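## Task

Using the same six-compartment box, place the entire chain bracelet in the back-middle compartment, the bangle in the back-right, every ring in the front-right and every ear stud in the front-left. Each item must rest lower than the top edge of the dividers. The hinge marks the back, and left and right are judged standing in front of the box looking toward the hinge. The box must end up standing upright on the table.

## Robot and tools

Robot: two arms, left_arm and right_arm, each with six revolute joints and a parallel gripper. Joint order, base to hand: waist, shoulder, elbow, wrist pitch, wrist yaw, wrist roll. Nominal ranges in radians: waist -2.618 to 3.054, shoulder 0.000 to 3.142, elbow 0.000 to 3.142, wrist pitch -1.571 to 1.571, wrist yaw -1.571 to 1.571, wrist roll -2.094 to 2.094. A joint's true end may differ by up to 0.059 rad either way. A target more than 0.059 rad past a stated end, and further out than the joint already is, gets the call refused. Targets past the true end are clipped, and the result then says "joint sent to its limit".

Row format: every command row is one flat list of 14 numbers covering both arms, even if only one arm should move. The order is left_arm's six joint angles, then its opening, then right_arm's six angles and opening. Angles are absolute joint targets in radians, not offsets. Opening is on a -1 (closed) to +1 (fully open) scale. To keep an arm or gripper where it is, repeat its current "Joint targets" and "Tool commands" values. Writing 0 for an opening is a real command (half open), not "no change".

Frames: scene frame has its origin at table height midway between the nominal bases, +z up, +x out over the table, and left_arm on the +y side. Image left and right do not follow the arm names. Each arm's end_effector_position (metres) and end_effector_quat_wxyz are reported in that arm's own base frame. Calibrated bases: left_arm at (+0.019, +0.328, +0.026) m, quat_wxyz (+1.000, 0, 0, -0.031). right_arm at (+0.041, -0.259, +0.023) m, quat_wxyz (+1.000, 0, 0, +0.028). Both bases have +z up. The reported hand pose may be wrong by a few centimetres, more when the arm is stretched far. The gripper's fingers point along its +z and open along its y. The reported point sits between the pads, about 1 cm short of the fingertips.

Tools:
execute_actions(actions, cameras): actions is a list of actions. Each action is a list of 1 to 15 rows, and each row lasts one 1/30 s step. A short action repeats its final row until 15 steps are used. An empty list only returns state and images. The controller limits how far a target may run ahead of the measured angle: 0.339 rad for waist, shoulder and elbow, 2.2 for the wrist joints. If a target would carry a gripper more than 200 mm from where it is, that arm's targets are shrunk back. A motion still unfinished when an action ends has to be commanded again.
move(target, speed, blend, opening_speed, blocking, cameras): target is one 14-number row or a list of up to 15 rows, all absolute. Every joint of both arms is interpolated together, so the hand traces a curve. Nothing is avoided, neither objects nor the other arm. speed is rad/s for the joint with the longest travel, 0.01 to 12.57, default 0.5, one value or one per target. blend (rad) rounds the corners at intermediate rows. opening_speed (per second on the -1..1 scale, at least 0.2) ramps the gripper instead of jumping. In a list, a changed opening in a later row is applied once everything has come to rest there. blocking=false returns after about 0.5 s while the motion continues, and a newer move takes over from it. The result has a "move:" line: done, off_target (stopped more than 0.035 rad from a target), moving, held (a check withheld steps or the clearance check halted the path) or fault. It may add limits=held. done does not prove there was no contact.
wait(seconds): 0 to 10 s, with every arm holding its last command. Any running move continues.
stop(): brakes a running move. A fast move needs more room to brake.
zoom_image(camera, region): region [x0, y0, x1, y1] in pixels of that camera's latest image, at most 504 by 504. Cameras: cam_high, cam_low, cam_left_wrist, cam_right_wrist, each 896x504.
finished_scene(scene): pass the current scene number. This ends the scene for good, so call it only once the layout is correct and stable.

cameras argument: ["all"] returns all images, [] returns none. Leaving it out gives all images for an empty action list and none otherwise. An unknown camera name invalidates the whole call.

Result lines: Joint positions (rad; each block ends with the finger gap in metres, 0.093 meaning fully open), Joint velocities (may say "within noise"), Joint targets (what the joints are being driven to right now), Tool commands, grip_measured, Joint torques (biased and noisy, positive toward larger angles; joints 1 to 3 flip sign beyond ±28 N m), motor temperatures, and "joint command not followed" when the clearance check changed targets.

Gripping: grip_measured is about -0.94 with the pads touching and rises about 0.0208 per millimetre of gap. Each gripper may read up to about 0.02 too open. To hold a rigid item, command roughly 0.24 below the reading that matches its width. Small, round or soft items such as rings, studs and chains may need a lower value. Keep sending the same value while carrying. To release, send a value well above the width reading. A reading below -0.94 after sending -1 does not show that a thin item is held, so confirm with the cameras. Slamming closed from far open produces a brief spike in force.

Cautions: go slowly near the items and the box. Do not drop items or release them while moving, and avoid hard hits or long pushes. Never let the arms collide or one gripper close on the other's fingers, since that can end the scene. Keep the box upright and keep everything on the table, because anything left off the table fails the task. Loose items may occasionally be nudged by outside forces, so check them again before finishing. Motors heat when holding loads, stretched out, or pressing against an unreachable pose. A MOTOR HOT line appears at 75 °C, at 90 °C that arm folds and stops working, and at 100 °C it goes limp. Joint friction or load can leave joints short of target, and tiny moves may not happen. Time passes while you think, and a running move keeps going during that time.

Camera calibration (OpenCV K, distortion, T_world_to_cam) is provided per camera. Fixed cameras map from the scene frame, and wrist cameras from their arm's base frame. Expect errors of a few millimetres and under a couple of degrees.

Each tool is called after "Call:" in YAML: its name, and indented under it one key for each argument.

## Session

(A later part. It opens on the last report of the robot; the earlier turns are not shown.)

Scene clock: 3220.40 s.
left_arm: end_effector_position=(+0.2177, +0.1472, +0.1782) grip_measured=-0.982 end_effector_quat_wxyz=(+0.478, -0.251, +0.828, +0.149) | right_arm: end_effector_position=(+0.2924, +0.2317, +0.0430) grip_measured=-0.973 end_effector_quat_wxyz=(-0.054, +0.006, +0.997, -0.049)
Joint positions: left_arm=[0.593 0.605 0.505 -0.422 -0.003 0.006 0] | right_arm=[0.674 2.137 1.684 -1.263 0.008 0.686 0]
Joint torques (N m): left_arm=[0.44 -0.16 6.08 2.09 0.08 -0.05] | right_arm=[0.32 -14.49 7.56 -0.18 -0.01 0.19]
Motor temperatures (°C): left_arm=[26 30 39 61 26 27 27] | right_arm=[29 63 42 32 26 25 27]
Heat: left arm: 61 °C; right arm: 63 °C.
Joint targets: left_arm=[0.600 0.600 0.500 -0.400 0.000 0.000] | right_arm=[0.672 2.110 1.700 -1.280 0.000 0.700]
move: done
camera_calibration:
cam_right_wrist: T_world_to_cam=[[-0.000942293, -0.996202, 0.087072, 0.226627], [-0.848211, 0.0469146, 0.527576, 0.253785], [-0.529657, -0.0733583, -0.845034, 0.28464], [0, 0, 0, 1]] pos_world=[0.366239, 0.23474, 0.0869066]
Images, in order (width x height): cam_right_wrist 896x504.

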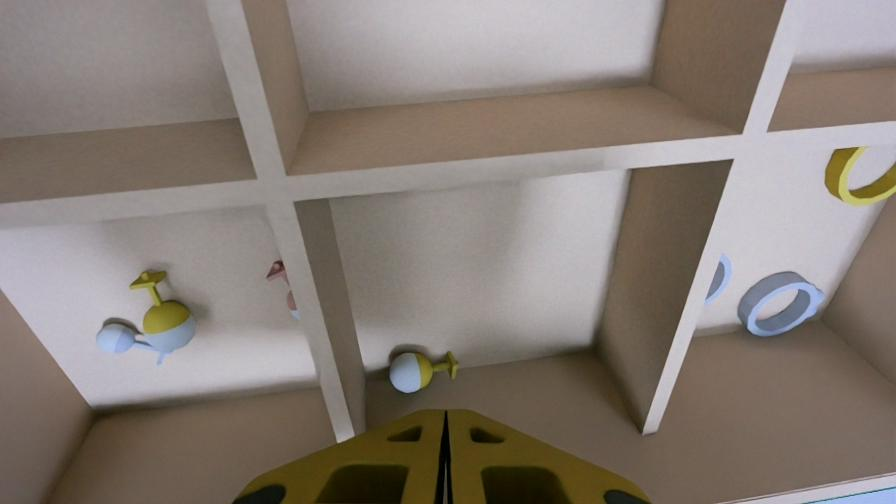

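Call:
move:
  target:
    - [0.6,0.6,0.5,-0.4,0,0,-1,0.672,2.11,1.70,-1.23,0,0.7,-1]
    - [0.6,0.6,0.5,-0.4,0,0,-1,0.676,2.15,1.584,-1.088,0,0.7,-1]
    - [0.6,0.6,0.5,-0.4,0,0,-1,0.706,2.107,1.531,-1.075,0,0.7,-1]
  speed: 0.12
  cameras: ["cam_right_wrist"]

Call:
move:
  target: [0.6,0.6,0.5,-0.4,0,0,-1,0.706,2.126,1.512,-1.04,0,0.7,-1]
  speed: 0.1
  cameras: ["cam_right_wrist"]

Call:
move:
  target: [0.6,0.6,0.5,-0.4,0,0,-1,0.666,2.196,1.625,-1.082,0,0.66,-1]
  speed: 0.1
  cameras: ["cam_right_wrist"]

Call:
move:
  target: [0.6,0.6,0.5,-0.4,0,0,-1,0.672,2.11,1.70,-1.28,0,0.7,-1]
  speed: 0.3
  cameras: ["cam_right_wrist"]

Scene clock: 3242.93 s.
left_arm: end_effector_position=(+0.2177, +0.1472, +0.1782) grip_measured=-0.982 end_effector_quat_wxyz=(+0.478, -0.251, +0.828, +0.149) | right_arm: end_effector_position=(+0.2907, +0.2283, +0.0172) grip_measured=-0.973 end_effector_quat_wxyz=(-0.030, +0.004, +0.998, -0.050)
Joint positions: left_arm=[0.593 0.605 0.505 -0.422 -0.003 0.006 0] | right_arm=[0.683 2.117 1.55 -1.113 0.039 0.692 0]
Joint torques (N m): left_arm=[0.44 -0.16 6.06 2.09 0.08 -0.05] | right_arm=[2.47 -12.55 4.12 0.49 -0.31 0.14]
Motor temperatures (°C): left_arm=[26 30 39 61 26 27 27] | right_arm=[29 74 43 32 26 25 27]
Heat: left arm: 61 °C; right arm: 74 °C. Fold the right arm in close to its base, or ease its load, before you think long.
Joint targets: left_arm=[0.600 0.600 0.500 -0.400 0.000 0.000] | right_arm=[0.706 2.107 1.531 -1.075 0.000 0.700]
MOTOR HOT: the shoulder of the right arm reports 74 °C; the controller's stop level is 90 °C. To cool a motor, set the load down, stop pushing, or move to a pose that needs little force.
move: off_target (right_arm); right_arm: the wrist yaw is farthest, 0.039 rad from its target
camera_calibration:
cam_right_wrist: T_world_to_cam=[[0.00187801, -0.996054, 0.0887325, 0.224585], [-0.872629, 0.041703, 0.4866, 0.275078], [-0.48838, -0.0783444, -0.869107, 0.251235], [0, 0, 0, 1]] pos_world=[0.362317, 0.23191, 0.0645688]
Images, in order (width x height): cam_right_wrist 896x504.

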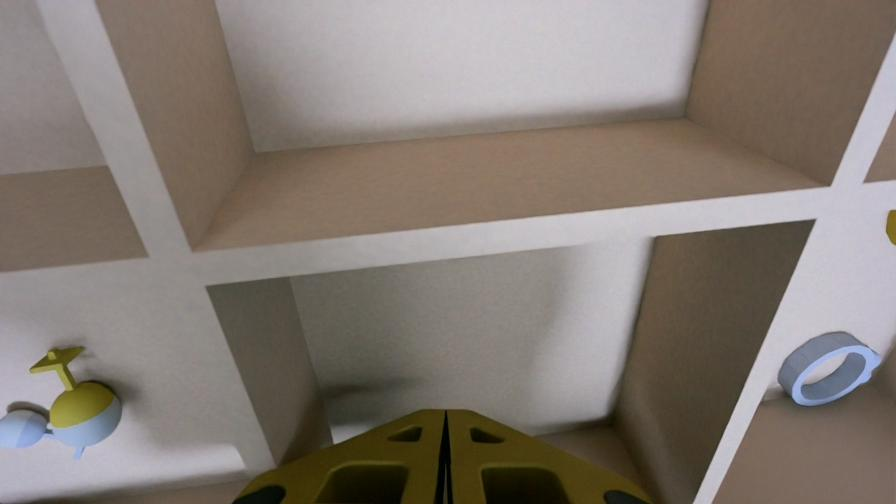

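Scene clock: 3243.63 s.
left_arm: end_effector_position=(+0.2177, +0.1472, +0.1782) grip_measured=-0.982 end_effector_quat_wxyz=(+0.478, -0.251, +0.828, +0.149) | right_arm: end_effector_position=(+0.2905, +0.2279, +0.0162) grip_measured=-0.973 end_effector_quat_wxyz=(-0.028, +0.004, +0.998, -0.048)
Joint positions: left_arm=[0.593 0.605 0.505 -0.422 -0.003 0.006 0] | right_arm=[0.683 2.112 1.539 -1.101 0.04 0.692 0]
Joint torques (N m): left_arm=[0.43 -0.16 6.06 2.09 0.08 -0.05] | right_arm=[2.45 -10.26 3.43 0.72 -0.31 0.14]
Motor temperatures (°C): left_arm=[26 30 39 61 26 27 27] | right_arm=[29 74 43 32 26 25 27]
Heat: left arm: 61 °C; right arm: 74 °C. Fold the right arm in close to its base, or ease its load, before you think long.
Joint targets: left_arm=[0.600 0.600 0.500 -0.400 0.000 0.000] | right_arm=[0.706 2.126 1.512 -1.040 0.000 0.700]
MOTOR HOT: still on. The shoulder of the right arm reports 74 °C.
move: off_target (right_arm); right_arm: the wrist pitch is farthest, 0.061 rad from its target
camera_calibration:
cam_right_wrist: T_world_to_cam=[[0.00156069, -0.99627, 0.0862807, 0.224478], [-0.875002, 0.0404095, 0.48243, 0.276499], [-0.484116, -0.0762488, -0.871675, 0.248617], [0, 0, 0, 1]] pos_world=[0.361946, 0.231424, 0.0639536]
Images, in order (width x height): cam_right_wrist 896x504.

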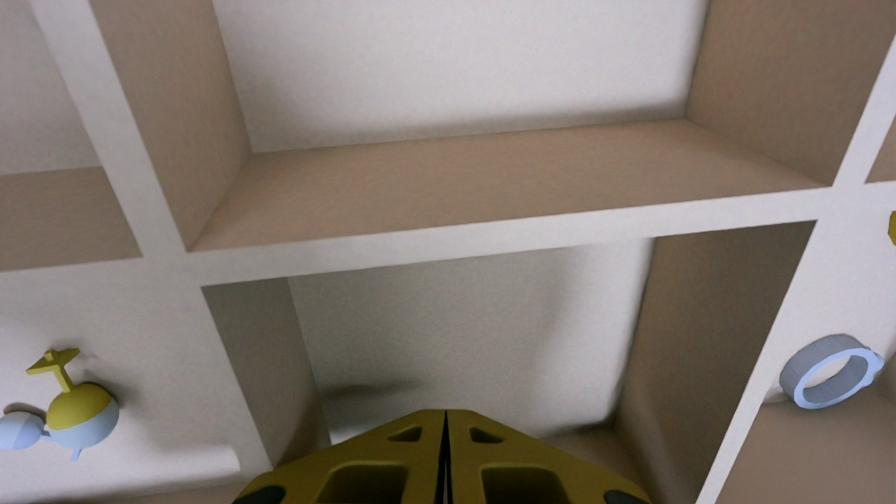

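Scene clock: 3245.23 s.
left_arm: end_effector_position=(+0.2177, +0.1472, +0.1782) grip_measured=-0.982 end_effector_quat_wxyz=(+0.478, -0.251, +0.828, +0.149) | right_arm: end_effector_position=(+0.2965, +0.2251, +0.0099) grip_measured=-0.973 end_effector_quat_wxyz=(-0.050, +0.002, +0.997, -0.056)
Joint positions: left_arm=[0.593 0.605 0.505 -0.422 -0.003 0.006 0] | right_arm=[0.661 2.172 1.603 -1.15 0.026 0.668 0]
Joint torques (N m): left_arm=[0.43 -0.17 6.08 2.09 0.08 -0.05] | right_arm=[0.92 -9.68 7.94 0.72 -0.18 0]
Motor temperatures (°C): left_arm=[26 30 39 61 26 27 27] | right_arm=[29 74 43 32 26 25 27]
Heat: left arm: 61 °C; right arm: 74 °C. Fold the right arm in close to its base, or ease its load, before you think long.
Joint targets: left_arm=[0.600 0.600 0.500 -0.400 0.000 0.000] | right_arm=[0.666 2.196 1.625 -1.082 0.000 0.660]
MOTOR HOT: still on. The shoulder of the right arm reports 74 °C.
move: off_target (right_arm); right_arm: the wrist pitch is farthest, 0.068 rad from its target
camera_calibration:
cam_right_wrist: T_world_to_cam=[[0.00655998, -0.994867, 0.100974, 0.220249], [-0.852096, 0.047285, 0.521246, 0.276115], [-0.523345, -0.0894585, -0.847412, 0.260156], [0, 0, 0, 1]] pos_world=[0.369983, 0.229336, 0.0542962]
Images, in order (width x height): cam_right_wrist 896x504.

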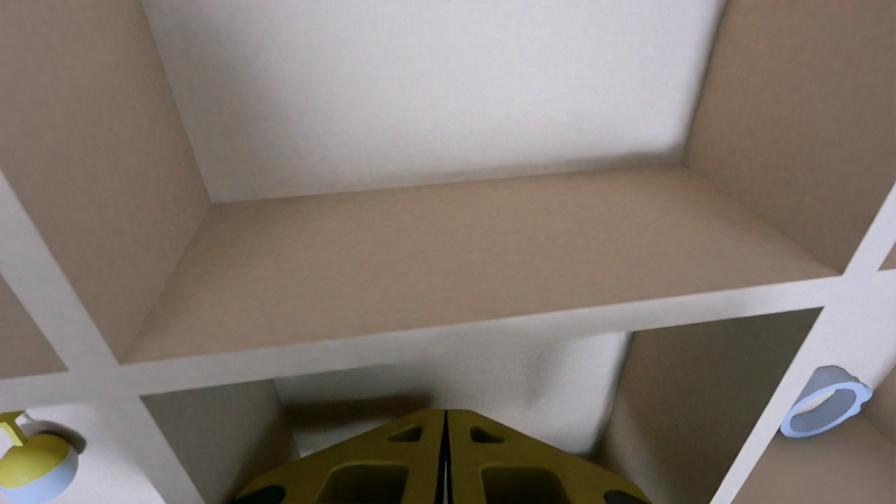

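Scene clock: 3246.53 s.
left_arm: end_effector_position=(+0.2177, +0.1472, +0.1782) grip_measured=-0.982 end_effector_quat_wxyz=(+0.478, -0.251, +0.828, +0.149) | right_arm: end_effector_position=(+0.2937, +0.2290, +0.0415) grip_measured=-0.973 end_effector_quat_wxyz=(-0.056, +0.010, +0.997, -0.050)
Joint positions: left_arm=[0.593 0.605 0.505 -0.422 -0.003 0.006 0] | right_arm=[0.666 2.141 1.682 -1.263 0.008 0.686 0]
Joint torques (N m): left_arm=[0.43 -0.17 6.08 2.09 0.08 -0.05] | right_arm=[1.01 -14.82 7.71 -0.18 -0.01 0.21]
Motor temperatures (°C): left_arm=[26 30 39 61 26 27 27] | right_arm=[29 74 43 32 26 25 27]
Heat: left arm: 61 °C; right arm: 74 °C. Fold the right arm in close to its base, or ease its load, before you think long.
Joint targets: left_arm=[0.600 0.600 0.500 -0.400 0.000 0.000] | right_arm=[0.672 2.110 1.700 -1.280 0.000 0.700]
MOTOR HOT: still on. The shoulder of the right arm reports 74 °C.
move: done
camera_calibration:
cam_right_wrist: T_world_to_cam=[[-0.00857839, -0.995913, 0.0899061, 0.226104], [-0.84564, 0.0552102, 0.530891, 0.252977], [-0.533685, -0.071474, -0.842658, 0.284519], [0, 0, 0, 1]] pos_world=[0.36771, 0.231549, 0.085121]
Images, in order (width x height): cam_right_wrist 896x504.

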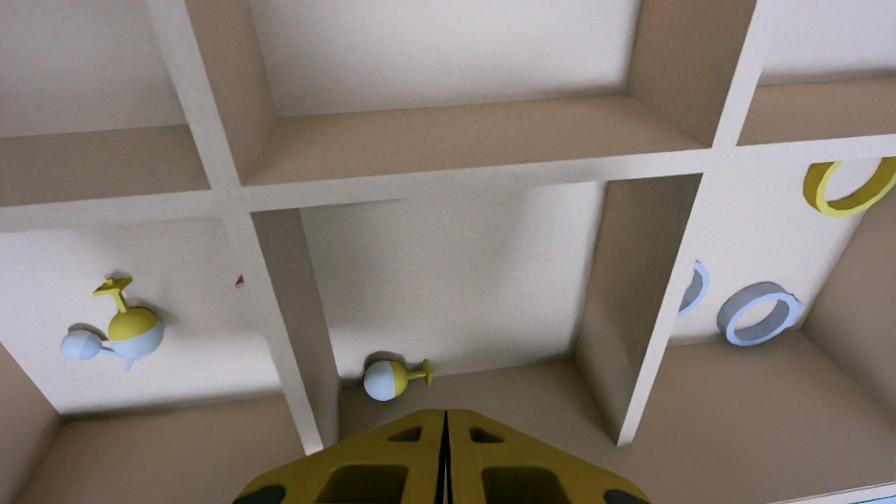

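Call:
move:
  target:
    - [0.6,0.6,0.5,-0.4,0,0,-1,0.65,1.6,1.6,-1.4,0,0.3,-1]
    - [0.6,0.6,0.5,-0.4,0,0,-1,0.55,0.6,0.5,-0.4,0,0.3,-1]
  speed: 0.7

Call:
wait:
  seconds: 10

Call:
wait:
  seconds: 10

Call:
move:
  target:
    - [0.6,0.6,0.5,-0.4,0,0,-1,0.6,1.75,1.6,-1.35,0,0.6,-1]
    - [0.6,0.6,0.5,-0.4,0,0,-1,0.605,2.06,1.7,-1.25,0,0.63,-1]
    - [0.6,0.6,0.5,-0.4,0,0,-1,0.605,2.12,1.535,-1.00,0,0.63,-1]
  speed: [0.7,0.5,0.25]
  cameras: ["cam_right_wrist"]

Scene clock: 3299.53 s.
left_arm: end_effector_position=(+0.2177, +0.1472, +0.1782) grip_measured=-0.982 end_effector_quat_wxyz=(+0.478, -0.251, +0.828, +0.149) | right_arm: end_effector_position=(+0.2238, +0.1379, +0.1796) grip_measured=-0.973 end_effector_quat_wxyz=(+0.456, -0.104, +0.859, +0.208)
Joint positions: left_arm=[0.593 0.605 0.505 -0.422 -0.003 0.006 0] | right_arm=[0.557 0.605 0.51 -0.425 0.007 0.311 0]
Joint torques (N m): left_arm=[0.44 -0.16 6.08 2.09 0.08 -0.05] | right_arm=[-0.06 -0.47 7.1 2.41 -0.04 -0.08]
Motor temperatures (°C): left_arm=[26 30 39 61 26 27 27] | right_arm=[29 74 42 31 26 25 27]
Heat: left arm: 61 °C; right arm: 74 °C. Fold the right arm in close to its base, or ease its load, before you think long.
Joint targets: left_arm=[0.600 0.600 0.500 -0.400 0.000 0.000] | right_arm=[0.550 0.600 0.500 -0.400 0.000 0.300]
MOTOR HOT: still on. The shoulder of the right arm reports 74 °C.
move: done
camera_calibration:
cam_left_wrist: T_world_to_cam=[[0.563868, -0.825858, 0.00345807, -0.001794], [-0.655169, -0.449869, -0.606936, 0.359078], [0.502798, 0.339966, -0.794743, 0.0629852], [0, 0, 0, 1]] pos_world=[0.2046, 0.138644, 0.268001]
cam_right_wrist: T_world_to_cam=[[0.380226, -0.88706, -0.261824, 0.083568], [-0.824038, -0.19636, -0.531418, 0.346282], [0.419988, 0.417812, -0.805632, 0.069595], [0, 0, 0, 1]] pos_world=[0.224345, 0.113048, 0.261968]

Scene clock: 3309.53 s.
left_arm: end_effector_position=(+0.2177, +0.1472, +0.1782) grip_measured=-0.982 end_effector_quat_wxyz=(+0.478, -0.251, +0.828, +0.149) | right_arm: end_effector_position=(+0.2241, +0.1380, +0.1802) grip_measured=-0.973 end_effector_quat_wxyz=(+0.457, -0.104, +0.858, +0.208)
Joint positions: left_arm=[0.593 0.605 0.505 -0.422 -0.003 0.006 0] | right_arm=[0.557 0.605 0.51 -0.422 0.007 0.311 0]
Joint torques (N m): left_arm=[0.43 -0.17 6.08 2.09 0.08 -0.05] | right_arm=[-0.09 -0.49 7.09 2.39 -0.04 -0.08]
Motor temperatures (°C): left_arm=[26 30 39 61 26 27 27] | right_arm=[29 69 42 34 26 25 27]
Heat: left arm: 61 °C; right arm: 69 °C.
Joint targets: left_arm=[0.600 0.600 0.500 -0.400 0.000 0.000] | right_arm=[0.550 0.600 0.500 -0.400 0.000 0.300]
Tool commands: left_gripper/opening=-1.0 right_gripper/opening=-1.0
MOTOR HOT: cleared for the motors of the right arm.
wait: 10.00 s; at rest by 0.17 s
camera_calibration:
cam_left_wrist: T_world_to_cam=[[0.563868, -0.825858, 0.00345807, -0.001794], [-0.655169, -0.449869, -0.606936, 0.359078], [0.502798, 0.339966, -0.794743, 0.0629852], [0, 0, 0, 1]] pos_world=[0.2046, 0.138644, 0.268001]
cam_right_wrist: T_world_to_cam=[[0.380801, -0.88669, -0.262244, 0.0836051], [-0.822821, -0.195558, -0.533594, 0.346854], [0.421849, 0.418973, -0.804056, 0.0689942], [0, 0, 0, 1]] pos_world=[0.224457, 0.113055, 0.26248]

Scene clock: 3319.53 s.
left_arm: end_effector_position=(+0.2177, +0.1472, +0.1782) grip_measured=-0.982 end_effector_quat_wxyz=(+0.478, -0.251, +0.828, +0.149) | right_arm: end_effector_position=(+0.2241, +0.1381, +0.1803) grip_measured=-0.973 end_effector_quat_wxyz=(+0.457, -0.104, +0.858, +0.209)
Joint positions: left_arm=[0.593 0.605 0.505 -0.422 -0.003 0.006 0] | right_arm=[0.557 0.605 0.51 -0.422 0.007 0.311 0]
Joint torques (N m): left_arm=[0.44 -0.16 6.06 2.09 0.08 -0.05] | right_arm=[-0.08 -0.47 7.1 2.38 -0.04 -0.08]
Motor temperatures (°C): left_arm=[26 30 39 61 26 27 27] | right_arm=[29 66 42 36 26 25 27]
Heat: left arm: 61 °C; right arm: 66 °C.
Joint targets: left_arm=[0.600 0.600 0.500 -0.400 0.000 0.000] | right_arm=[0.550 0.600 0.500 -0.400 0.000 0.300]
Tool commands: left_gripper/opening=-1.0 right_gripper/opening=-1.0
wait: 10.00 s; at rest by 0.17 s
camera_calibration:
cam_left_wrist: T_world_to_cam=[[0.563868, -0.825858, 0.00345807, -0.001794], [-0.655169, -0.449869, -0.606936, 0.359078], [0.502798, 0.339966, -0.794743, 0.0629852], [0, 0, 0, 1]] pos_world=[0.2046, 0.138644, 0.268001]
cam_right_wrist: T_world_to_cam=[[0.380883, -0.88665, -0.262261, 0.0835871], [-0.822673, -0.195495, -0.533845, 0.346882], [0.422063, 0.419088, -0.803883, 0.068888], [0, 0, 0, 1]] pos_world=[0.224458, 0.113056, 0.262481]

Scene clock: 3323.70 s.
left_arm: end_effector_position=(+0.2177, +0.1472, +0.1782) grip_measured=-0.982 end_effector_quat_wxyz=(+0.478, -0.251, +0.828, +0.149) | right_arm: end_effector_position=(+0.3232, +0.2190, +0.0187) grip_measured=-0.973 end_effector_quat_wxyz=(-0.003, +0.009, +1.000, -0.007)
Joint positions: left_arm=[0.593 0.605 0.505 -0.422 -0.003 0.006 0] | right_arm=[0.599 2.104 1.542 -1.022 0.007 0.617 0]
Joint torques (N m): left_arm=[0.44 -0.16 6.08 2.09 0.08 -0.05] | right_arm=[1.03 -10.21 5.41 0.5 0 0.19]
Motor temperatures (°C): left_arm=[26 30 39 61 26 27 27] | right_arm=[29 65 43 35 26 25 27]
Heat: left arm: 61 °C; right arm: 65 °C.
Joint targets: left_arm=[0.600 0.600 0.500 -0.400 0.000 0.000] | right_arm=[0.605 2.120 1.535 -1.000 0.000 0.630]
move: done
camera_calibration:
cam_right_wrist: T_world_to_cam=[[-0.0117752, -0.999927, 0.0028858, 0.222047], [-0.897532, 0.0118415, 0.44079, 0.318525], [-0.440792, 0.0026003, -0.897605, 0.235107], [0, 0, 0, 1]] pos_world=[0.392134, 0.217647, 0.0699901]
Images, in order (width x height): cam_right_wrist 896x504.

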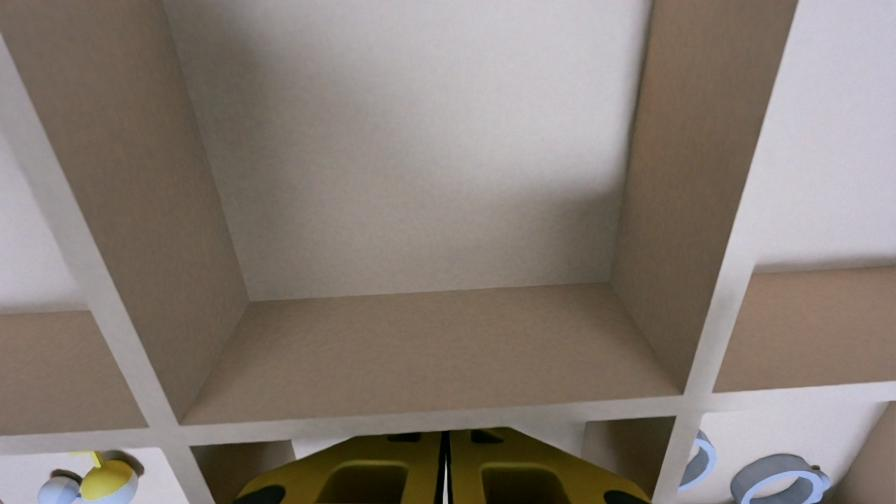

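Call:
execute_actions:
  actions:
    - [[0.6,0.6,0.5,-0.4,0,0,-1,0.602,2.126,1.545,-1.004,0,0.63,-1],[0.6,0.6,0.5,-0.4,0,0,-1,0.598,2.136,1.56,-1.01,0,0.63,-1],[0.6,0.6,0.5,-0.4,0,0,-1,0.592,2.15,1.583,-1.018,0,0.63,-1],[0.6,0.6,0.5,-0.4,0,0,-1,0.585,2.168,1.611,-1.028,0,0.63,-1],[0.6,0.6,0.5,-0.4,0,0,-1,0.576,2.19,1.645,-1.041,0,0.63,-1],[0.6,0.6,0.5,-0.4,0,0,-1,0.565,2.216,1.687,-1.056,0,0.63,-1],[0.6,0.6,0.5,-0.4,0,0,-1,0.555,2.24,1.725,-1.07,0,0.63,-1]]
  cameras: ["cam_right_wrist"]

Call:
move:
  target: [0.6,0.6,0.5,-0.4,0,0,-1,0.6,1.75,1.65,-1.35,0,0.6,-1]
  speed: 0.4
  cameras: ["cam_right_wrist"]

Scene clock: 3336.73 s.
left_arm: end_effector_position=(+0.2177, +0.1472, +0.1782) grip_measured=-0.982 end_effector_quat_wxyz=(+0.478, -0.251, +0.828, +0.149) | right_arm: end_effector_position=(+0.3392, +0.2236, +0.0161) grip_measured=-0.973 end_effector_quat_wxyz=(-0.032, +0.023, +0.999, -0.006)
Joint positions: left_arm=[0.593 0.605 0.505 -0.422 -0.003 0.006 0] | right_arm=[0.572 2.211 1.701 -1.121 -0.027 0.617 0]
Joint torques (N m): left_arm=[0.44 -0.16 6.08 2.09 0.08 -0.05] | right_arm=[-0.99 -9.81 8.4 0.72 0.3 0.19]
Motor temperatures (°C): left_arm=[26 30 39 61 26 27 27] | right_arm=[29 68 42 33 26 25 27]
Heat: left arm: 61 °C; right arm: 68 °C.
Joint targets: left_arm=[0.600 0.600 0.500 -0.400 0.000 0.000] | right_arm=[0.555 2.240 1.725 -1.070 0.000 0.630]
camera_calibration:
cam_right_wrist: T_world_to_cam=[[-0.0395579, -0.999215, 0.00229039, 0.236069], [-0.870011, 0.0355701, 0.491747, 0.3185], [-0.491443, 0.0174599, -0.870735, 0.253239], [0, 0, 0, 1]] pos_world=[0.41089, 0.220133, 0.0633418]
Images, in order (width x height): cam_right_wrist 896x504.

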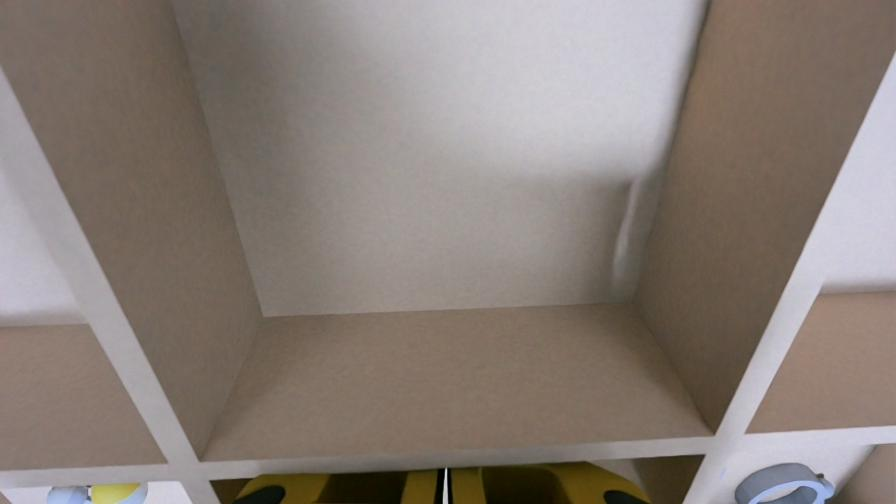

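Scene clock: 3338.57 s.
left_arm: end_effector_position=(+0.2177, +0.1472, +0.1782) grip_measured=-0.982 end_effector_quat_wxyz=(+0.478, -0.251, +0.828, +0.149) | right_arm: end_effector_position=(+0.2919, +0.1991, +0.1656) grip_measured=-0.973 end_effector_quat_wxyz=(+0.052, +0.008, +0.998, +0.041)
Joint positions: left_arm=[0.593 0.605 0.505 -0.422 -0.003 0.006 0] | right_arm=[0.594 1.767 1.66 -1.331 -0.009 0.611 0]
Joint torques (N m): left_arm=[0.43 -0.16 6.08 2.09 0.08 -0.05] | right_arm=[0.99 -10.69 5.81 0.41 0.14 -0.07]
Motor temperatures (°C): left_arm=[26 30 39 61 26 27 27] | right_arm=[29 69 42 33 26 25 27]
Heat: left arm: 61 °C; right arm: 69 °C.
Joint targets: left_arm=[0.600 0.600 0.500 -0.400 0.000 0.000] | right_arm=[0.600 1.750 1.650 -1.350 0.000 0.600]
move: done
camera_calibration:
cam_right_wrist: T_world_to_cam=[[-0.00464365, -0.995665, -0.0928949, 0.214233], [-0.940889, -0.0271122, 0.337627, 0.263482], [-0.338682, 0.0889716, -0.936685, 0.312724], [0, 0, 0, 1]] pos_world=[0.354816, 0.192625, 0.223866]
Images, in order (width x height): cam_right_wrist 896x504.

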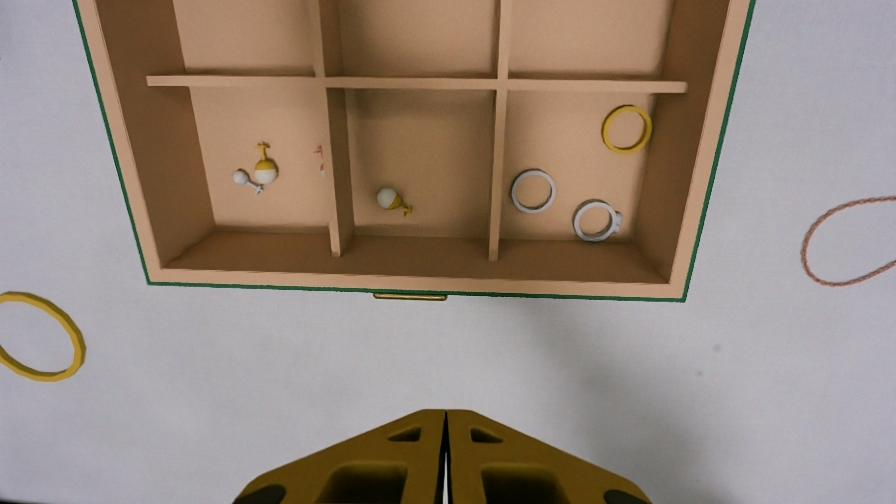

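Call:
move:
  target:
    - [0.6,0.6,0.5,-0.4,0,0,-1,0.575,2.1,1.75,-1.25,0,0.63,-1]
    - [0.6,0.6,0.5,-0.4,0,0,-1,0.575,2.163,1.608,-1.025,0,0.63,-1]
  speed: [0.5,0.25]

Call:
execute_actions:
  actions:
    - [[0.6,0.6,0.5,-0.4,0,0,-1,0.572,2.17,1.618,-1.03,0,0.63,-1],[0.6,0.6,0.5,-0.4,0,0,-1,0.567,2.18,1.633,-1.036,0,0.63,-1],[0.6,0.6,0.5,-0.4,0,0,-1,0.561,2.194,1.656,-1.044,0,0.63,-1],[0.6,0.6,0.5,-0.4,0,0,-1,0.554,2.212,1.684,-1.054,0,0.63,-1],[0.6,0.6,0.5,-0.4,0,0,-1,0.546,2.234,1.718,-1.067,0,0.63,-1],[0.6,0.6,0.5,-0.4,0,0,-1,0.536,2.26,1.76,-1.082,0,0.63,-1],[0.6,0.6,0.5,-0.4,0,0,-1,0.526,2.284,1.798,-1.096,0,0.63,-1]]

Call:
move:
  target: [0.6,0.6,0.5,-0.4,0,0,-1,0.6,1.78,1.65,-1.3,0,0.6,-1]
  speed: 0.4
  cameras: ["cam_right_wrist"]

Scene clock: 3361.13 s.
left_arm: end_effector_position=(+0.2177, +0.1472, +0.1782) grip_measured=-0.982 end_effector_quat_wxyz=(+0.478, -0.251, +0.828, +0.149) | right_arm: end_effector_position=(+0.3367, +0.2227, +0.0201) grip_measured=-0.973 end_effector_quat_wxyz=(-0.006, +0.018, +1.000, +0.002)
Joint positions: left_arm=[0.593 0.605 0.505 -0.422 -0.003 0.006 0] | right_arm=[0.581 2.147 1.616 -1.047 -0.009 0.617 0]
Joint torques (N m): left_arm=[0.43 -0.17 6.08 2.09 0.08 -0.05] | right_arm=[0.02 -10.59 5.48 0.54 0.14 0.19]
Motor temperatures (°C): left_arm=[26 30 39 61 26 27 27] | right_arm=[29 70 41 32 26 25 27]
Heat: left arm: 61 °C; right arm: 70 °C.
Joint targets: left_arm=[0.600 0.600 0.500 -0.400 0.000 0.000] | right_arm=[0.575 2.163 1.608 -1.025 0.000 0.630]
move: done
camera_calibration:
cam_left_wrist: T_world_to_cam=[[0.563868, -0.825858, 0.00345807, -0.001794], [-0.655169, -0.449869, -0.606936, 0.359078], [0.502798, 0.339966, -0.794743, 0.0629852], [0, 0, 0, 1]] pos_world=[0.2046, 0.138644, 0.268001]
cam_right_wrist: T_world_to_cam=[[-0.029901, -0.999462, -0.0134959, 0.232165], [-0.895394, 0.0207816, 0.444789, 0.327223], [-0.444269, 0.0253838, -0.895534, 0.238306], [0, 0, 0, 1]] pos_world=[0.405808, 0.219191, 0.070999]

Scene clock: 3361.83 s.
left_arm: end_effector_position=(+0.2177, +0.1472, +0.1782) grip_measured=-0.982 end_effector_quat_wxyz=(+0.478, -0.251, +0.828, +0.149) | right_arm: end_effector_position=(+0.3545, +0.2228, +0.0177) grip_measured=-0.973 end_effector_quat_wxyz=(-0.033, +0.036, +0.999, +0.002)
Joint positions: left_arm=[0.593 0.605 0.505 -0.422 -0.003 0.006 0] | right_arm=[0.545 2.252 1.776 -1.148 -0.039 0.617 0]
Joint torques (N m): left_arm=[0.43 -0.16 6.06 2.09 0.08 -0.05] | right_arm=[-1.21 -9.94 8.31 0.74 0.42 0.19]
Motor temperatures (°C): left_arm=[26 30 39 61 26 27 27] | right_arm=[29 69 42 32 26 25 27]
Heat: left arm: 61 °C; right arm: 69 °C.
Joint targets: left_arm=[0.600 0.600 0.500 -0.400 0.000 0.000] | right_arm=[0.526 2.284 1.798 -1.096 0.000 0.630]
camera_calibration:
cam_left_wrist: T_world_to_cam=[[0.563868, -0.825858, 0.00345807, -0.001794], [-0.655169, -0.449869, -0.606936, 0.359078], [0.502798, 0.339966, -0.794743, 0.0629852], [0, 0, 0, 1]] pos_world=[0.2046, 0.138644, 0.268001]
cam_right_wrist: T_world_to_cam=[[-0.0665446, -0.997714, -0.0117939, 0.245422], [-0.868638, 0.0521115, 0.492699, 0.326957], [-0.490958, 0.0430312, -0.87012, 0.256333], [0, 0, 0, 1]] pos_world=[0.426188, 0.216792, 0.064843]

Scene clock: 3363.67 s.
left_arm: end_effector_position=(+0.2177, +0.1472, +0.1782) grip_measured=-0.982 end_effector_quat_wxyz=(+0.478, -0.251, +0.828, +0.149) | right_arm: end_effector_position=(+0.3029, +0.2068, +0.1564) grip_measured=-0.973 end_effector_quat_wxyz=(+0.059, +0.008, +0.997, +0.046)
Joint positions: left_arm=[0.593 0.605 0.505 -0.422 -0.003 0.006 0] | right_arm=[0.595 1.799 1.66 -1.282 -0.009 0.611 0]
Joint torques (N m): left_arm=[0.43 -0.16 6.06 2.09 0.08 -0.04] | right_arm=[0.94 -11.26 5.83 0.48 0.14 -0.08]
Motor temperatures (°C): left_arm=[26 30 39 61 26 27 27] | right_arm=[29 70 42 32 26 25 27]
Heat: left arm: 61 °C; right arm: 70 °C.
Joint targets: left_arm=[0.600 0.600 0.500 -0.400 0.000 0.000] | right_arm=[0.600 1.780 1.650 -1.300 0.000 0.600]
move: done
camera_calibration:
cam_right_wrist: T_world_to_cam=[[-0.00242696, -0.994712, -0.102675, 0.221844], [-0.945682, -0.0310951, 0.323602, 0.281551], [-0.325083, 0.0978831, -0.940606, 0.301803], [0, 0, 0, 1]] pos_world=[0.364907, 0.199884, 0.215545]
Images, in order (width x height): cam_right_wrist 896x504.

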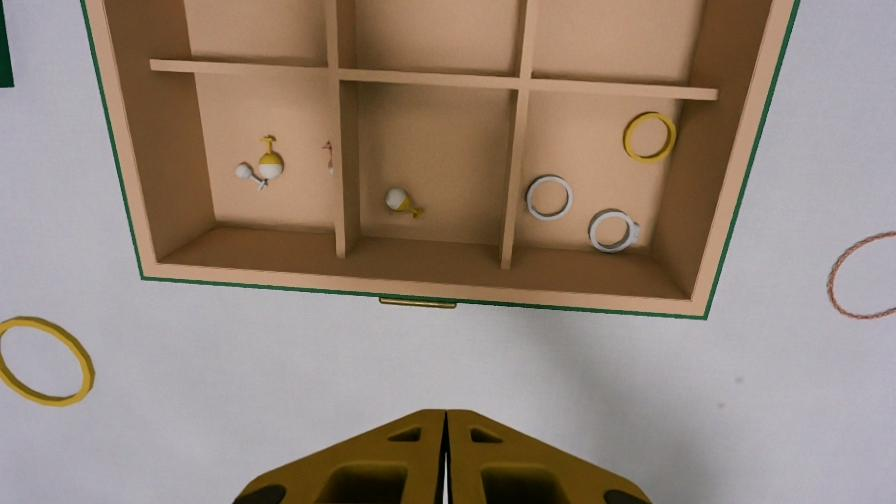

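Call:
move:
  target: [0.6,0.6,0.5,-0.4,0,0,-1,0.642,2.15,1.74,-1.18,0,0.65,-1]
  speed: 0.4
  cameras: ["cam_right_wrist"]

Scene clock: 3380.37 s.
left_arm: end_effector_position=(+0.2177, +0.1472, +0.1782) grip_measured=-0.982 end_effector_quat_wxyz=(+0.478, -0.251, +0.828, +0.149) | right_arm: end_effector_position=(+0.3194, +0.2380, +0.0488) grip_measured=-0.973 end_effector_quat_wxyz=(-0.022, +0.000, +1.000, -0.011)
Joint positions: left_arm=[0.593 0.605 0.505 -0.422 -0.003 0.006 0] | right_arm=[0.637 2.139 1.719 -1.2 -0.009 0.636 0]
Joint torques (N m): left_arm=[0.43 -0.14 6.06 2.09 0.08 -0.05] | right_arm=[0.95 -11.12 8.24 0.43 0.14 0.22]
Motor temperatures (°C): left_arm=[26 30 39 61 26 27 27] | right_arm=[29 68 41 31 26 25 27]
Heat: left arm: 61 °C; right arm: 68 °C.
Joint targets: left_arm=[0.600 0.600 0.500 -0.400 0.000 0.000] | right_arm=[0.642 2.150 1.740 -1.180 0.000 0.650]
move: done
camera_calibration:
cam_right_wrist: T_world_to_cam=[[0.0070983, -0.999906, 0.0117131, 0.234413], [-0.880121, -0.000686636, 0.474749, 0.297312], [-0.474697, -0.0136789, -0.880043, 0.274288], [0, 0, 0, 1]] pos_world=[0.39021, 0.238347, 0.0974905]
Images, in order (width x height): cam_right_wrist 896x504.

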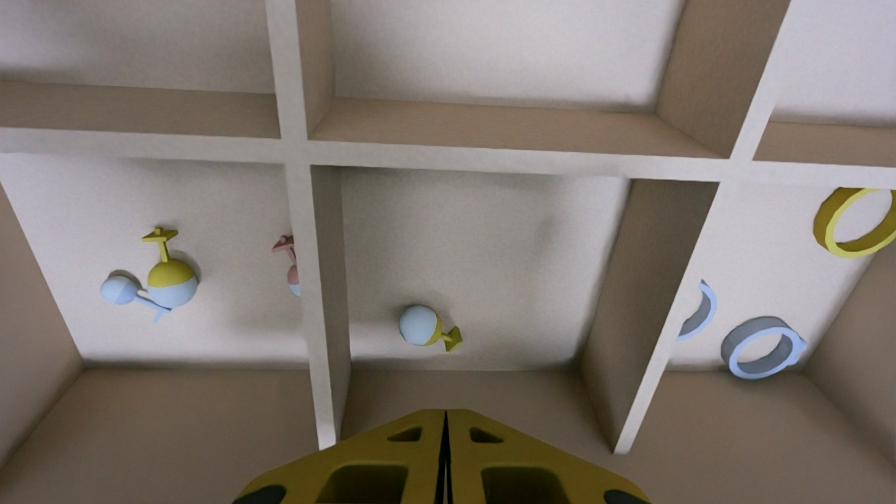

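Call:
move:
  target: [0.6,0.6,0.5,-0.4,0,0,-1,0.642,2.188,1.62,-1.033,0,0.65,-1]
  speed: 0.12
  cameras: ["cam_right_wrist"]

Call:
move:
  target: [0.6,0.6,0.5,-0.4,0,0,-1,0.578,2.22,1.675,-1.055,0,0.6,-1]
  speed: 0.1

Call:
move:
  target: [0.6,0.6,0.5,-0.4,0,0,-1,0.58,2.1,1.74,-1.25,0,0.6,-1]
  speed: 0.3
  cameras: ["cam_right_wrist"]

Scene clock: 3392.80 s.
left_arm: end_effector_position=(+0.2177, +0.1472, +0.1782) grip_measured=-0.982 end_effector_quat_wxyz=(+0.478, -0.251, +0.828, +0.149) | right_arm: end_effector_position=(+0.3221, +0.2390, +0.0175) grip_measured=-0.973 end_effector_quat_wxyz=(-0.015, +0.000, +1.000, -0.009)
Joint positions: left_arm=[0.593 0.605 0.505 -0.422 -0.003 0.006 0] | right_arm=[0.637 2.165 1.632 -1.072 -0.004 0.637 0]
Joint torques (N m): left_arm=[0.44 -0.17 6.06 2.09 0.08 -0.05] | right_arm=[0.96 -9.99 5 0.68 0.11 0.19]
Motor temperatures (°C): left_arm=[26 30 39 61 26 27 27] | right_arm=[29 69 42 31 26 25 27]
Heat: left arm: 61 °C; right arm: 69 °C.
Joint targets: left_arm=[0.600 0.600 0.500 -0.400 0.000 0.000] | right_arm=[0.642 2.188 1.620 -1.033 0.000 0.650]
move: off_target (right_arm); right_arm: the wrist pitch is farthest, 0.039 rad from its target
camera_calibration:
cam_right_wrist: T_world_to_cam=[[0.00606285, -0.99996, 0.00651393, 0.236156], [-0.8874, -0.00237738, 0.460994, 0.317653], [-0.46096, -0.0085754, -0.887379, 0.242425], [0, 0, 0, 1]] pos_world=[0.392202, 0.238981, 0.0671481]
Images, in order (width x height): cam_right_wrist 896x504.

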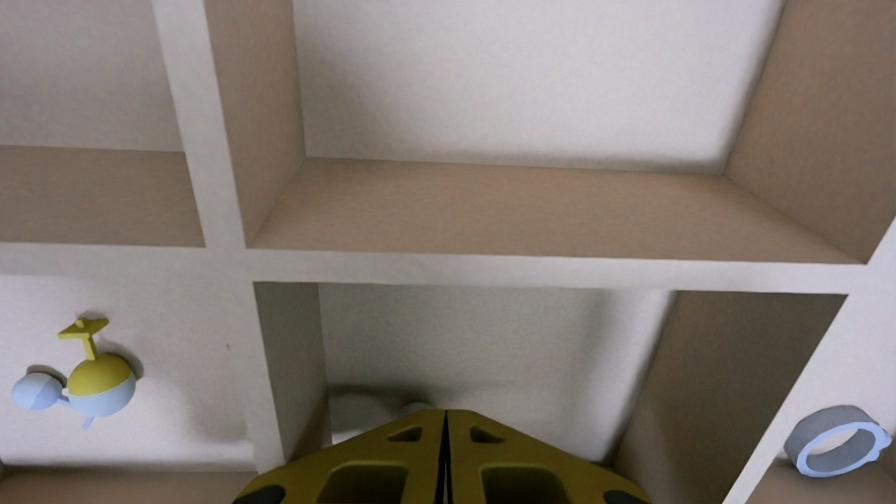

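Scene clock: 3393.90 s.
left_arm: end_effector_position=(+0.2177, +0.1472, +0.1782) grip_measured=-0.982 end_effector_quat_wxyz=(+0.478, -0.251, +0.828, +0.149) | right_arm: end_effector_position=(+0.3383, +0.2232, +0.0091) grip_measured=-0.973 end_effector_quat_wxyz=(-0.019, +0.015, +1.000, -0.011)
Joint positions: left_arm=[0.593 0.605 0.505 -0.422 -0.003 0.006 0] | right_arm=[0.582 2.2 1.655 -1.07 -0.004 0.612 0]
Joint torques (N m): left_arm=[0.43 -0.17 6.08 2.09 0.08 -0.05] | right_arm=[0.17 -10.55 7.95 0.39 0.1 -0.07]
Motor temperatures (°C): left_arm=[26 30 39 61 26 27 27] | right_arm=[29 69 42 31 26 25 27]
Heat: left arm: 61 °C; right arm: 69 °C.
Joint targets: left_arm=[0.600 0.600 0.500 -0.400 0.000 0.000] | right_arm=[0.578 2.220 1.675 -1.055 0.000 0.600]
move: done
camera_calibration:
cam_left_wrist: T_world_to_cam=[[0.563868, -0.825858, 0.00345807, -0.001794], [-0.655169, -0.449869, -0.606936, 0.359078], [0.502798, 0.339966, -0.794743, 0.0629852], [0, 0, 0, 1]] pos_world=[0.2046, 0.138644, 0.268001]
cam_right_wrist: T_world_to_cam=[[-0.0233134, -0.999661, 0.0116152, 0.230208], [-0.882887, 0.0260379, 0.468863, 0.327875], [-0.469007, 0.00067595, -0.883194, 0.243067], [0, 0, 0, 1]] pos_world=[0.408843, 0.221429, 0.0582726]

Scene clock: 3395.23 s.
left_arm: end_effector_position=(+0.2177, +0.1472, +0.1782) grip_measured=-0.982 end_effector_quat_wxyz=(+0.478, -0.251, +0.828, +0.149) | right_arm: end_effector_position=(+0.3276, +0.2162, +0.0548) grip_measured=-0.973 end_effector_quat_wxyz=(-0.028, +0.014, +0.999, -0.017)
Joint positions: left_arm=[0.593 0.605 0.505 -0.422 -0.003 0.006 0] | right_arm=[0.582 2.127 1.724 -1.233 -0.004 0.61 0]
Joint torques (N m): left_arm=[0.44 -0.16 6.08 2.09 0.08 -0.05] | right_arm=[0.34 -14.6 7.83 0.01 0.09 -0.05]
Motor temperatures (°C): left_arm=[26 30 39 61 26 27 27] | right_arm=[29 70 42 31 26 25 27]
Heat: left arm: 61 °C; right arm: 70 °C.
Joint targets: left_arm=[0.600 0.600 0.500 -0.400 0.000 0.000] | right_arm=[0.580 2.100 1.740 -1.250 0.000 0.600]
move: done
camera_calibration:
cam_right_wrist: T_world_to_cam=[[-0.0218726, -0.99948, 0.0237004, 0.221238], [-0.874395, 0.030618, 0.484248, 0.292549], [-0.484722, -0.0101318, -0.87461, 0.285308], [0, 0, 0, 1]] pos_world=[0.398938, 0.215057, 0.102623]
Images, in order (width x height): cam_right_wrist 896x504.

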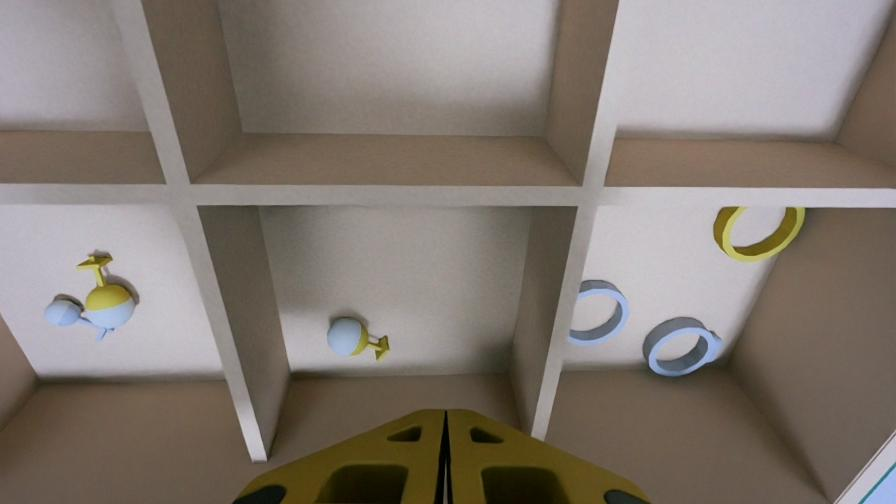

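Call:
move:
  target: [0.6,0.6,0.5,-0.4,0,0,-1,0.645,2.25,1.88,-1.31,0,-1.0,-1]
  speed: 0.5
  cameras: ["cam_right_wrist"]

Scene clock: 3412.33 s.
left_arm: end_effector_position=(+0.2177, +0.1472, +0.1782) grip_measured=-0.982 end_effector_quat_wxyz=(+0.478, -0.251, +0.828, +0.149) | right_arm: end_effector_position=(+0.3283, +0.2446, +0.0480) grip_measured=-0.973 end_effector_quat_wxyz=(+0.045, +0.725, -0.688, -0.010)
Joint positions: left_arm=[0.593 0.605 0.505 -0.422 -0.003 0.006 0] | right_arm=[0.639 2.23 1.859 -1.292 -0.003 -0.985 0]
Joint torques (N m): left_arm=[0.43 -0.16 6.06 2.09 0.08 -0.05] | right_arm=[0.99 -10.91 8.2 -0.07 0.01 -0.1]
Motor temperatures (°C): left_arm=[26 30 39 61 26 27 27] | right_arm=[29 76 44 31 26 25 27]
Heat: left arm: 61 °C; right arm: 76 °C. Fold the right arm in close to its base, or ease its load, before you think long.
Joint targets: left_arm=[0.600 0.600 0.500 -0.400 0.000 0.000] | right_arm=[0.645 2.250 1.880 -1.310 0.000 -1.000]
MOTOR HOT: the shoulder of the right arm reports 76 °C; the controller's stop level is 90 °C. To cool a motor, set the load down, stop pushing, or move to a pose that needs little force.
move: done
camera_calibration:
cam_right_wrist: T_world_to_cam=[[0.994422, 0.0564908, -0.0890679, -0.336725], [0.0922741, -0.874994, 0.475259, 0.200195], [-0.0510861, -0.480827, -0.875326, 0.252866], [0, 0, 0, 1]] pos_world=[0.329292, 0.315776, 0.0962042]
Images, in order (width x height): cam_right_wrist 896x504.

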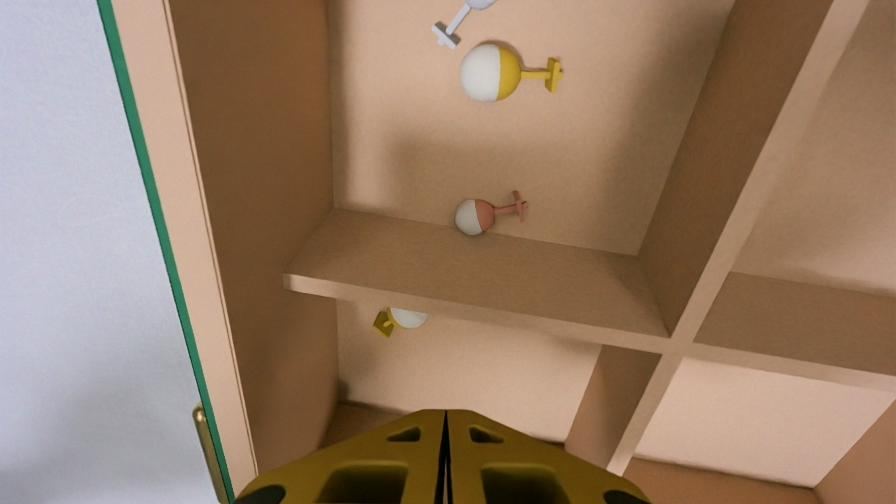

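Call:
move:
  target: [0.6,0.6,0.5,-0.4,0,0,-1,0.663,2.245,1.80,-1.26,0,-1.0,-1]
  speed: 0.2
  cameras: ["cam_right_wrist"]

Scene clock: 3434.80 s.
left_arm: end_effector_position=(+0.2177, +0.1472, +0.1782) grip_measured=-0.982 end_effector_quat_wxyz=(+0.478, -0.251, +0.828, +0.149) | right_arm: end_effector_position=(+0.3149, +0.2439, +0.0364) grip_measured=-0.973 end_effector_quat_wxyz=(+0.064, +0.731, -0.680, -0.012)
Joint positions: left_arm=[0.593 0.605 0.505 -0.422 -0.003 0.006 0] | right_arm=[0.658 2.23 1.808 -1.28 -0.003 -0.986 0]
Joint torques (N m): left_arm=[0.44 -0.16 6.06 2.09 0.08 -0.05] | right_arm=[0.94 -11.25 5.31 0.23 0.01 -0.1]
Motor temperatures (°C): left_arm=[26 30 39 61 26 27 27] | right_arm=[29 71 44 30 26 25 27]
Heat: left arm: 61 °C; right arm: 71 °C.
Joint targets: left_arm=[0.600 0.600 0.500 -0.400 0.000 0.000] | right_arm=[0.663 2.245 1.800 -1.260 0.000 -1.000]
MOTOR HOT: cleared for the motors of the right arm.
move: done
camera_calibration:
cam_right_wrist: T_world_to_cam=[[0.98993, 0.0737482, -0.120831, -0.325988], [0.124239, -0.861746, 0.491894, 0.192419], [-0.0678495, -0.501952, -0.86223, 0.251576], [0, 0, 0, 1]] pos_world=[0.315869, 0.316136, 0.0828766]
Images, in order (width x height): cam_right_wrist 896x504.

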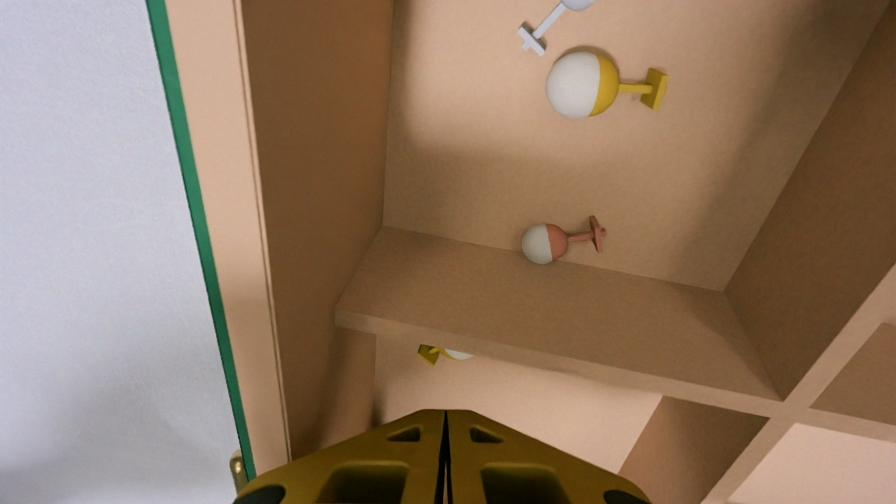

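Call:
move:
  target: [0.6,0.6,0.5,-0.4,0,0,-1,0.664,2.281,1.766,-1.19,0,-1.0,-1]
  speed: 0.12
  cameras: ["cam_right_wrist"]

Call:
move:
  target: [0.6,0.6,0.5,-0.4,0,0,-1,0.602,2.315,1.825,-1.21,0,-1.0,-1]
  speed: 0.1

Call:
move:
  target: [0.6,0.6,0.5,-0.4,0,0,-1,0.602,1.9,1.65,-1.25,0,0.5,-1]
  speed: 0.4
  cameras: ["cam_right_wrist"]

Scene clock: 3452.67 s.
left_arm: end_effector_position=(+0.2177, +0.1472, +0.1782) grip_measured=-0.982 end_effector_quat_wxyz=(+0.478, -0.251, +0.828, +0.149) | right_arm: end_effector_position=(+0.3169, +0.2441, +0.0178) grip_measured=-0.973 end_effector_quat_wxyz=(+0.066, +0.731, -0.679, -0.009)
Joint positions: left_arm=[0.593 0.605 0.505 -0.422 -0.003 0.006 0] | right_arm=[0.658 2.256 1.777 -1.224 0.004 -0.986 0]
Joint torques (N m): left_arm=[0.43 -0.16 6.06 2.09 0.08 -0.05] | right_arm=[0.98 -10.5 4.94 0.38 -0.07 -0.1]
Motor temperatures (°C): left_arm=[26 30 39 61 26 27 27] | right_arm=[29 70 43 30 26 25 27]
Heat: left arm: 61 °C; right arm: 70 °C.
Joint targets: left_arm=[0.600 0.600 0.500 -0.400 0.000 0.000] | right_arm=[0.664 2.281 1.766 -1.190 0.000 -1.000]
move: done
camera_calibration:
cam_right_wrist: T_world_to_cam=[[0.99011, 0.0742218, -0.119054, -0.330454], [0.124253, -0.857957, 0.498469, 0.200435], [-0.0651457, -0.508331, -0.858694, 0.236463], [0, 0, 0, 1]] pos_world=[0.317686, 0.316693, 0.0637969]
Images, in order (width x height): cam_right_wrist 896x504.

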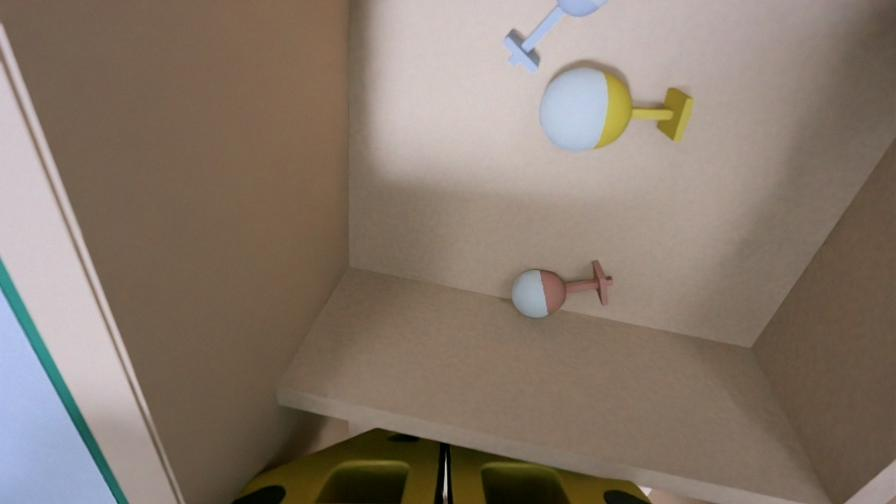

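Scene clock: 3453.70 s.
left_arm: end_effector_position=(+0.2177, +0.1472, +0.1782) grip_measured=-0.982 end_effector_quat_wxyz=(+0.478, -0.251, +0.828, +0.149) | right_arm: end_effector_position=(+0.3335, +0.2299, +0.0084) grip_measured=-0.973 end_effector_quat_wxyz=(+0.070, +0.713, -0.698, -0.011)
Joint positions: left_arm=[0.593 0.605 0.505 -0.422 -0.003 0.006 0] | right_arm=[0.605 2.296 1.805 -1.222 0.005 -0.986 0]
Joint torques (N m): left_arm=[0.44 -0.16 6.08 2.09 0.08 -0.05] | right_arm=[0.18 -11.3 7.84 0.13 -0.07 -0.11]
Motor temperatures (°C): left_arm=[26 30 39 61 26 27 27] | right_arm=[29 70 43 30 26 25 27]
Heat: left arm: 61 °C; right arm: 70 °C.
Joint targets: left_arm=[0.600 0.600 0.500 -0.400 0.000 0.000] | right_arm=[0.602 2.315 1.825 -1.210 0.000 -1.000]
move: done
camera_calibration:
cam_left_wrist: T_world_to_cam=[[0.563868, -0.825858, 0.00345807, -0.001794], [-0.655169, -0.449869, -0.606936, 0.359078], [0.502798, 0.339966, -0.794743, 0.0629852], [0, 0, 0, 1]] pos_world=[0.2046, 0.138644, 0.268001]
cam_right_wrist: T_world_to_cam=[[0.991719, 0.0213966, -0.126631, -0.335334], [0.0827974, -0.860268, 0.503074, 0.205148], [-0.0981728, -0.509393, -0.854916, 0.233458], [0, 0, 0, 1]] pos_world=[0.338491, 0.302579, 0.0539182]

Scene clock: 3458.17 s.
left_arm: end_effector_position=(+0.2177, +0.1472, +0.1782) grip_measured=-0.982 end_effector_quat_wxyz=(+0.478, -0.251, +0.828, +0.149) | right_arm: end_effector_position=(+0.3138, +0.2163, +0.1108) grip_measured=-0.973 end_effector_quat_wxyz=(+0.029, -0.060, +0.998, +0.015)
Joint positions: left_arm=[0.593 0.605 0.505 -0.422 -0.003 0.006 0] | right_arm=[0.605 1.931 1.66 -1.233 0.005 0.486 0]
Joint torques (N m): left_arm=[0.43 -0.16 6.06 2.09 0.08 -0.05] | right_arm=[0.17 -13.56 5.74 0.29 0.01 0.19]
Motor temperatures (°C): left_arm=[26 30 39 61 26 27 27] | right_arm=[29 72 43 30 26 25 27]
Heat: left arm: 61 °C; right arm: 72 °C.
Joint targets: left_arm=[0.600 0.600 0.500 -0.400 0.000 0.000] | right_arm=[0.602 1.900 1.650 -1.250 0.000 0.500]
move: done
camera_calibration:
cam_right_wrist: T_world_to_cam=[[0.126765, -0.991262, -0.0364784, 0.177885], [-0.916016, -0.131094, 0.379117, 0.313161], [-0.380586, -0.014644, -0.924629, 0.301495], [0, 0, 0, 1]] pos_world=[0.379055, 0.2218, 0.166535]
Images, in order (width x height): cam_right_wrist 896x504.

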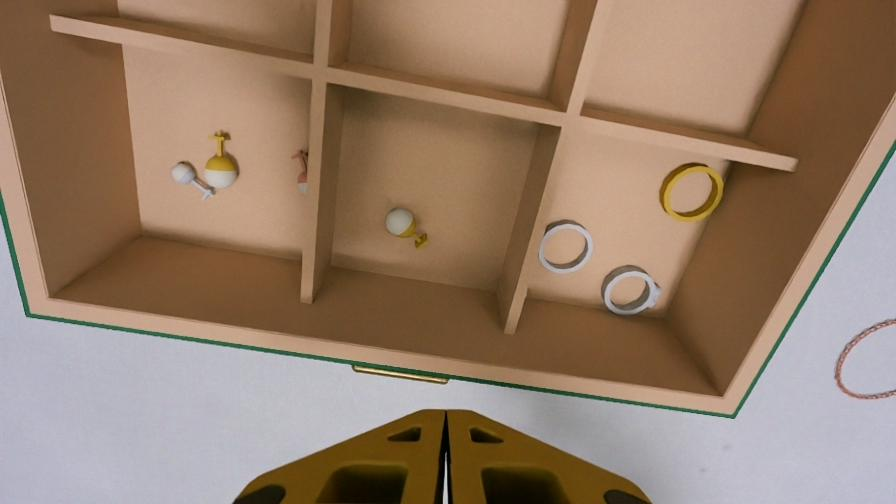

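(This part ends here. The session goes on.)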